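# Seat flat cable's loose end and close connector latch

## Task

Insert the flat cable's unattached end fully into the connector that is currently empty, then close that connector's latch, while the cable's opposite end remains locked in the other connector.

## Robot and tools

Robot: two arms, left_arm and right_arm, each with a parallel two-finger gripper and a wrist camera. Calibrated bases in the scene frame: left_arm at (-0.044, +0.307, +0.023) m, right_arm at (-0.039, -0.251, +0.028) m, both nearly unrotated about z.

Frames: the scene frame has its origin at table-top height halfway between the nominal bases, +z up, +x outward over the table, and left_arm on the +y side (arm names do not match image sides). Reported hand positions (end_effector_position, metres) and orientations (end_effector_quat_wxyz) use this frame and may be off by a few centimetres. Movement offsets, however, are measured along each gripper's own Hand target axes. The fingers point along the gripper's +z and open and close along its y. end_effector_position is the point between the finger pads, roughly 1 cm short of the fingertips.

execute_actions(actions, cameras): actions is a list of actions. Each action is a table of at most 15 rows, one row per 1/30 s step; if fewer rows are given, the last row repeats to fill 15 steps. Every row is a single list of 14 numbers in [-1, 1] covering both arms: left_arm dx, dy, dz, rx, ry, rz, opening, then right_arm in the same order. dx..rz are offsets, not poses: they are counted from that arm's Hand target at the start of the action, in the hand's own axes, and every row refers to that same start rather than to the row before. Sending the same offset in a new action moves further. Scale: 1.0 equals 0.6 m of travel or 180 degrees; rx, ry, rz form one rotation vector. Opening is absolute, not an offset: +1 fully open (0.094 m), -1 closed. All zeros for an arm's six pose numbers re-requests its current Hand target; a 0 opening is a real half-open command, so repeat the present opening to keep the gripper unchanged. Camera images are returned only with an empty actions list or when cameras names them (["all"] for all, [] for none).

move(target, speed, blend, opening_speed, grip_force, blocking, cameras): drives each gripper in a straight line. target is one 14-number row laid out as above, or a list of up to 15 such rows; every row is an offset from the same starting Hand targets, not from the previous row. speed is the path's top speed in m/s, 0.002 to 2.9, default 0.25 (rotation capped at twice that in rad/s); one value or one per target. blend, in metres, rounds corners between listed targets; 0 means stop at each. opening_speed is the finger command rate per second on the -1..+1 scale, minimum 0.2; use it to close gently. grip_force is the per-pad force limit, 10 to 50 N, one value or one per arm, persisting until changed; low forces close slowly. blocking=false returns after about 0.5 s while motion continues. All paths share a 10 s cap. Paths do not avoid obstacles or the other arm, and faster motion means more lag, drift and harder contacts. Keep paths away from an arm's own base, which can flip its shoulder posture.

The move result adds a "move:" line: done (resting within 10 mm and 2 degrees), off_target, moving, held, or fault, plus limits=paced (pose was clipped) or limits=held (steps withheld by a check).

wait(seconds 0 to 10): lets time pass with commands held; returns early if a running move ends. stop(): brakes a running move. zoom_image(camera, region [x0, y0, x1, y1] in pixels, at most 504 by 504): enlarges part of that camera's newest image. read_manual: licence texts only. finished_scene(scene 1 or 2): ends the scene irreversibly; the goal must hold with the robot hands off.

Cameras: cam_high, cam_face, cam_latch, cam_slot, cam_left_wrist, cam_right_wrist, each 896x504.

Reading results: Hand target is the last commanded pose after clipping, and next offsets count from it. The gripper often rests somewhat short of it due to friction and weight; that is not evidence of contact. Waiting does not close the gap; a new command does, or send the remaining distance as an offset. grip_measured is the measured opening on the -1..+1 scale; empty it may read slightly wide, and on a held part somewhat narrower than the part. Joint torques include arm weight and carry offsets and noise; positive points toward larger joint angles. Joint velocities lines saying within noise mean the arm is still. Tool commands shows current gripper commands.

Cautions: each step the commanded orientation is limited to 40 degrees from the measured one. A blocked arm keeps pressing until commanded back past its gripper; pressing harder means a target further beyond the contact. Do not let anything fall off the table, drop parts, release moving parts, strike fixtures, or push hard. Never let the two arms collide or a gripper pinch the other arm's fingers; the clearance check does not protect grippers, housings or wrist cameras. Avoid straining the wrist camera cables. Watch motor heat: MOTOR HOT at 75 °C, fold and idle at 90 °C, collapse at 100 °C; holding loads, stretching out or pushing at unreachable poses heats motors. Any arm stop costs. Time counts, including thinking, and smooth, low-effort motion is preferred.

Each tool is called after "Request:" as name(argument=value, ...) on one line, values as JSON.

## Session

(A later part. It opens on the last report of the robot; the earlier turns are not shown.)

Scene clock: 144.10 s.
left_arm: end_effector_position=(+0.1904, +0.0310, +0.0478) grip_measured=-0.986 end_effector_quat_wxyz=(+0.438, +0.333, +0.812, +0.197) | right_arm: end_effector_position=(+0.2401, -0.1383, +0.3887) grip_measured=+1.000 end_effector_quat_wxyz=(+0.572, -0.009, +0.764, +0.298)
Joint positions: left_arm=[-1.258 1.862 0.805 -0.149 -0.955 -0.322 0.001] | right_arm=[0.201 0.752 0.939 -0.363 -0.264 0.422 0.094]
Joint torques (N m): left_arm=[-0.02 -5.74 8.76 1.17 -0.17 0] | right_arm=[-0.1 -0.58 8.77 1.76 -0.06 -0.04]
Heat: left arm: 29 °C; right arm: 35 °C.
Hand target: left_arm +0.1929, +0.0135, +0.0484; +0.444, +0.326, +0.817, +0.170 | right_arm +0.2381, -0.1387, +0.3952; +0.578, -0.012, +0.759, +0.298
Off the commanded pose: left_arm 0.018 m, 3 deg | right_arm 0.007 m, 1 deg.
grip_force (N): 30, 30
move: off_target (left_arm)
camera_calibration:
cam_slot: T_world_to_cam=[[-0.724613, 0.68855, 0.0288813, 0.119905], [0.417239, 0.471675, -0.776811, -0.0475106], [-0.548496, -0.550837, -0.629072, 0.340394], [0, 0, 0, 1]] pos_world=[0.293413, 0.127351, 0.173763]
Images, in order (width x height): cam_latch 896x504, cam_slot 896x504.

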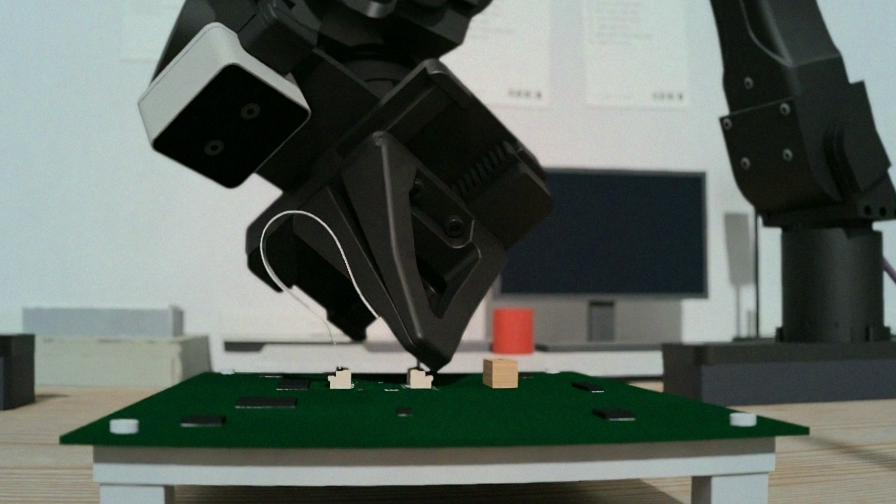

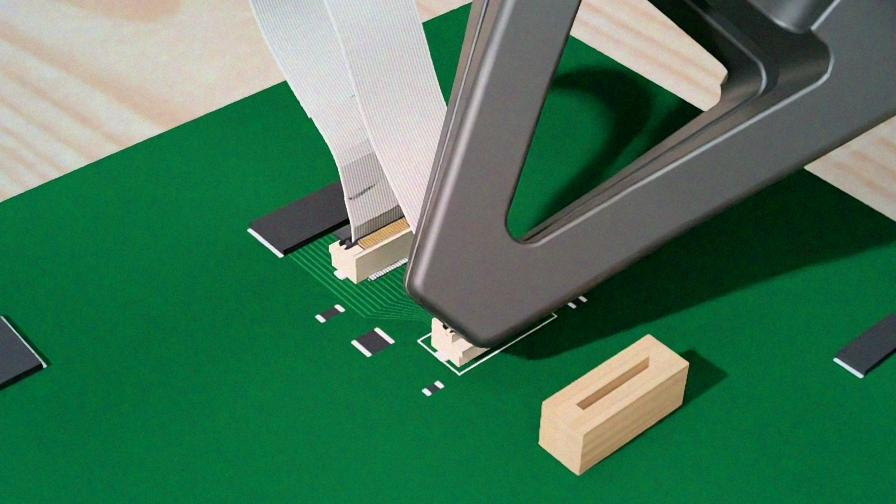

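Request:
move(target=[0.00298,-0.00359,0.00319,-0.00024,0.00072,0.00102,-1,0,0,0,0,0,0,1], speed=0.02, cameras=["cam_latch"])

Request:
zoom_image(camera="cam_latch", region=[412, 350, 440, 385])

Scene clock: 145.70 s.
left_arm: end_effector_position=(+0.1914, +0.0308, +0.0468) grip_measured=-0.986 end_effector_quat_wxyz=(+0.441, +0.331, +0.810, +0.199) | right_arm: end_effector_position=(+0.2401, -0.1383, +0.3887) grip_measured=+1.000 end_effector_quat_wxyz=(+0.572, -0.009, +0.764, +0.298)
Joint positions: left_arm=[-1.258 1.871 0.805 -0.138 -0.964 -0.322 0.001] | right_arm=[0.201 0.752 0.939 -0.363 -0.264 0.422 0.094]
Joint torques (N m): left_arm=[-0.02 -5.56 8.83 1.12 -0.08 0] | right_arm=[-0.12 -0.46 8.85 1.76 -0.06 -0.03]
Heat: left arm: 29 °C; right arm: 35 °C.
Hand target: left_arm +0.1930, +0.0131, +0.0452; +0.443, +0.326, +0.817, +0.172 | right_arm +0.2381, -0.1387, +0.3952; +0.578, -0.012, +0.759, +0.298
Off the commanded pose: left_arm 0.018 m, 3 deg | right_arm 0.007 m, 1 deg.
grip_force (N): 30, 30
move: off_target (left_arm)
Images, in order (width x height): cam_latch 896x504.

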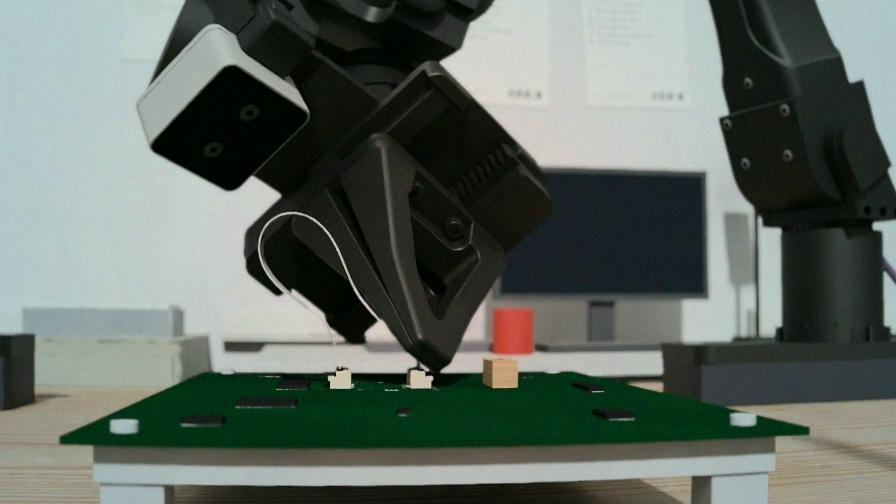

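Scaled by 14.400 from the camera's 896x504 image, which has a finer 1280x720 frame.

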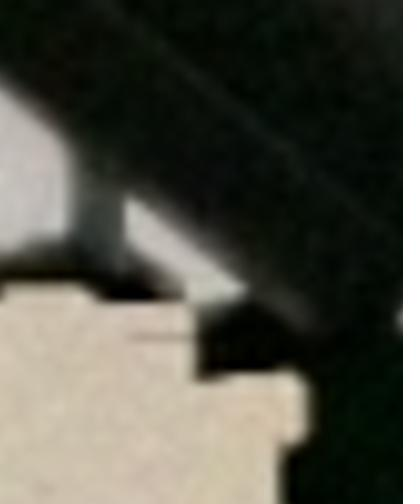

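Request:
move(target=[[0.00364,-0.0114,0,0.0121,0.0039,0,-1,0,0,0,0,0,0,1],[-0.0064,0.01995,0,-0.0212,-0.0069,0,-1,0,0,0,0,0,0,1],[-0.0251,0.0645,-0.0392,-0.0212,-0.0069,0,-1,0,0,0,0,0,0,1],[-0.0131,0.0983,-0.1087,-0.0212,-0.0069,0,-1,0,0,0,0,0,0,1]], speed=[0.03,0.05,0.08,0.12], blend=[0,0.003,0.018,0], cameras=["cam_latch","cam_slot"])

Request:
zoom_image(camera="cam_latch", region=[416, 355, 446, 380])

Request:
zoom_image(camera="cam_slot", region=[440, 265, 560, 375])

Scene clock: 152.57 s.
left_arm: end_effector_position=(+0.1617, +0.0581, +0.1031) grip_measured=-0.986 end_effector_quat_wxyz=(+0.442, +0.332, +0.807, +0.208) | right_arm: end_effector_position=(+0.2401, -0.1383, +0.3887) grip_measured=+1.000 end_effector_quat_wxyz=(+0.572, -0.009, +0.764, +0.298)
Joint positions: left_arm=[-1.344 1.631 0.805 -0.512 -1.003 -0.468 0.001] | right_arm=[0.201 0.752 0.939 -0.363 -0.264 0.422 0.094]
Joint torques (N m): left_arm=[-0.34 -7.3 8.76 0.49 -0.74 -0.17] | right_arm=[-0.12 -0.49 8.81 1.77 -0.05 -0.05]
Heat: left arm: 29 °C; right arm: 35 °C.
Hand target: left_arm +0.1641, +0.0512, +0.1193; +0.463, +0.313, +0.806, +0.195 | right_arm +0.2381, -0.1387, +0.3952; +0.578, -0.012, +0.759, +0.298
Off the commanded pose: left_arm 0.018 m, 3 deg | right_arm 0.007 m, 1 deg.
grip_force (N): 30, 30
move: off_target (left_arm)
camera_calibration:
cam_slot: T_world_to_cam=[[-0.724613, 0.68855, 0.0288813, 0.119905], [0.417239, 0.471675, -0.776811, -0.0475106], [-0.548496, -0.550837, -0.629072, 0.340394], [0, 0, 0, 1]] pos_world=[0.293413, 0.127351, 0.173763]
Images, in order (width x height): cam_latch 896x504, cam_slot 896x504.

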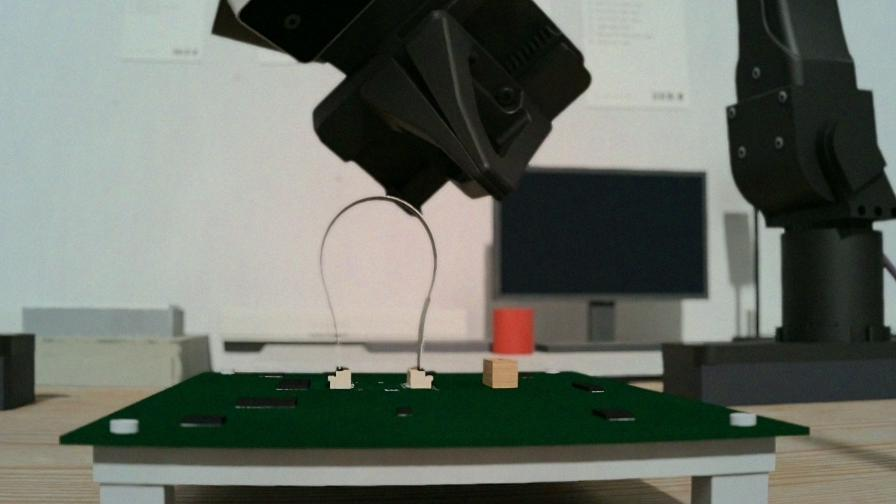

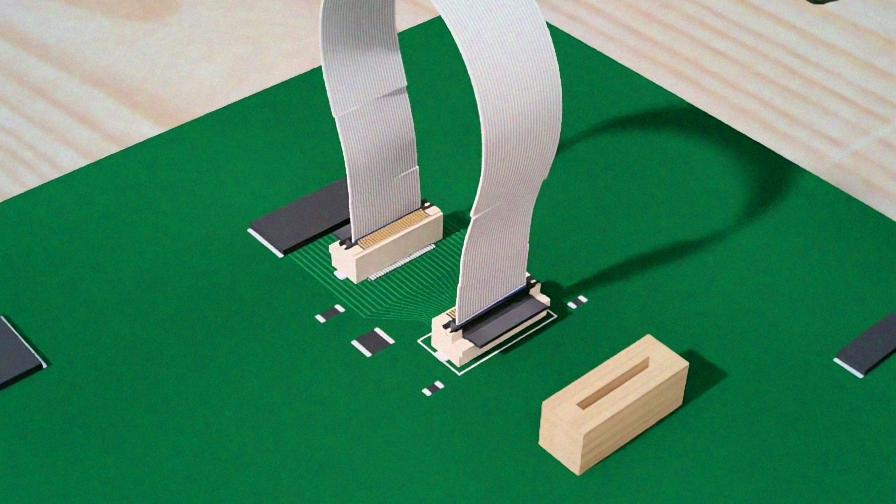

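Scaled by 16.800 from the camera's 896x504 image, which has a finer 1280x720 frame.

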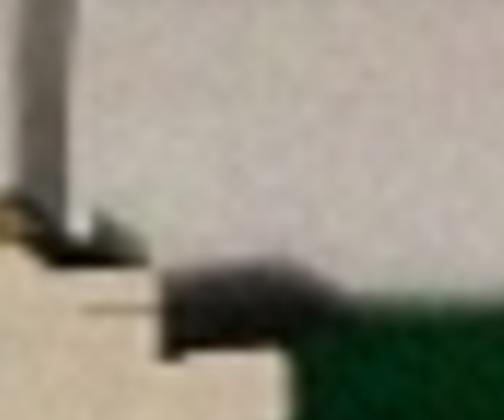

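Scaled by 4.200 from the camera's 896x504 image, which has a finer 1280x720 frame.

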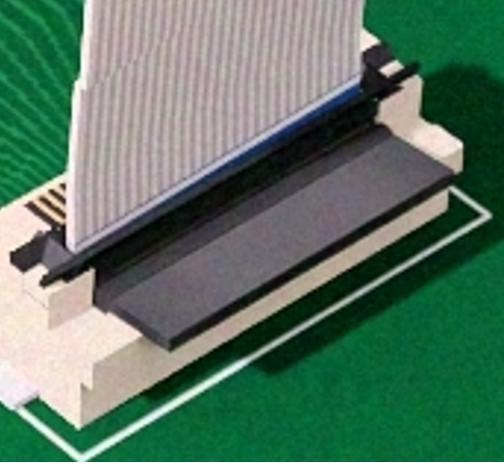

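Request:
finished_scene(scene=2)

The scene is finished: the task was done.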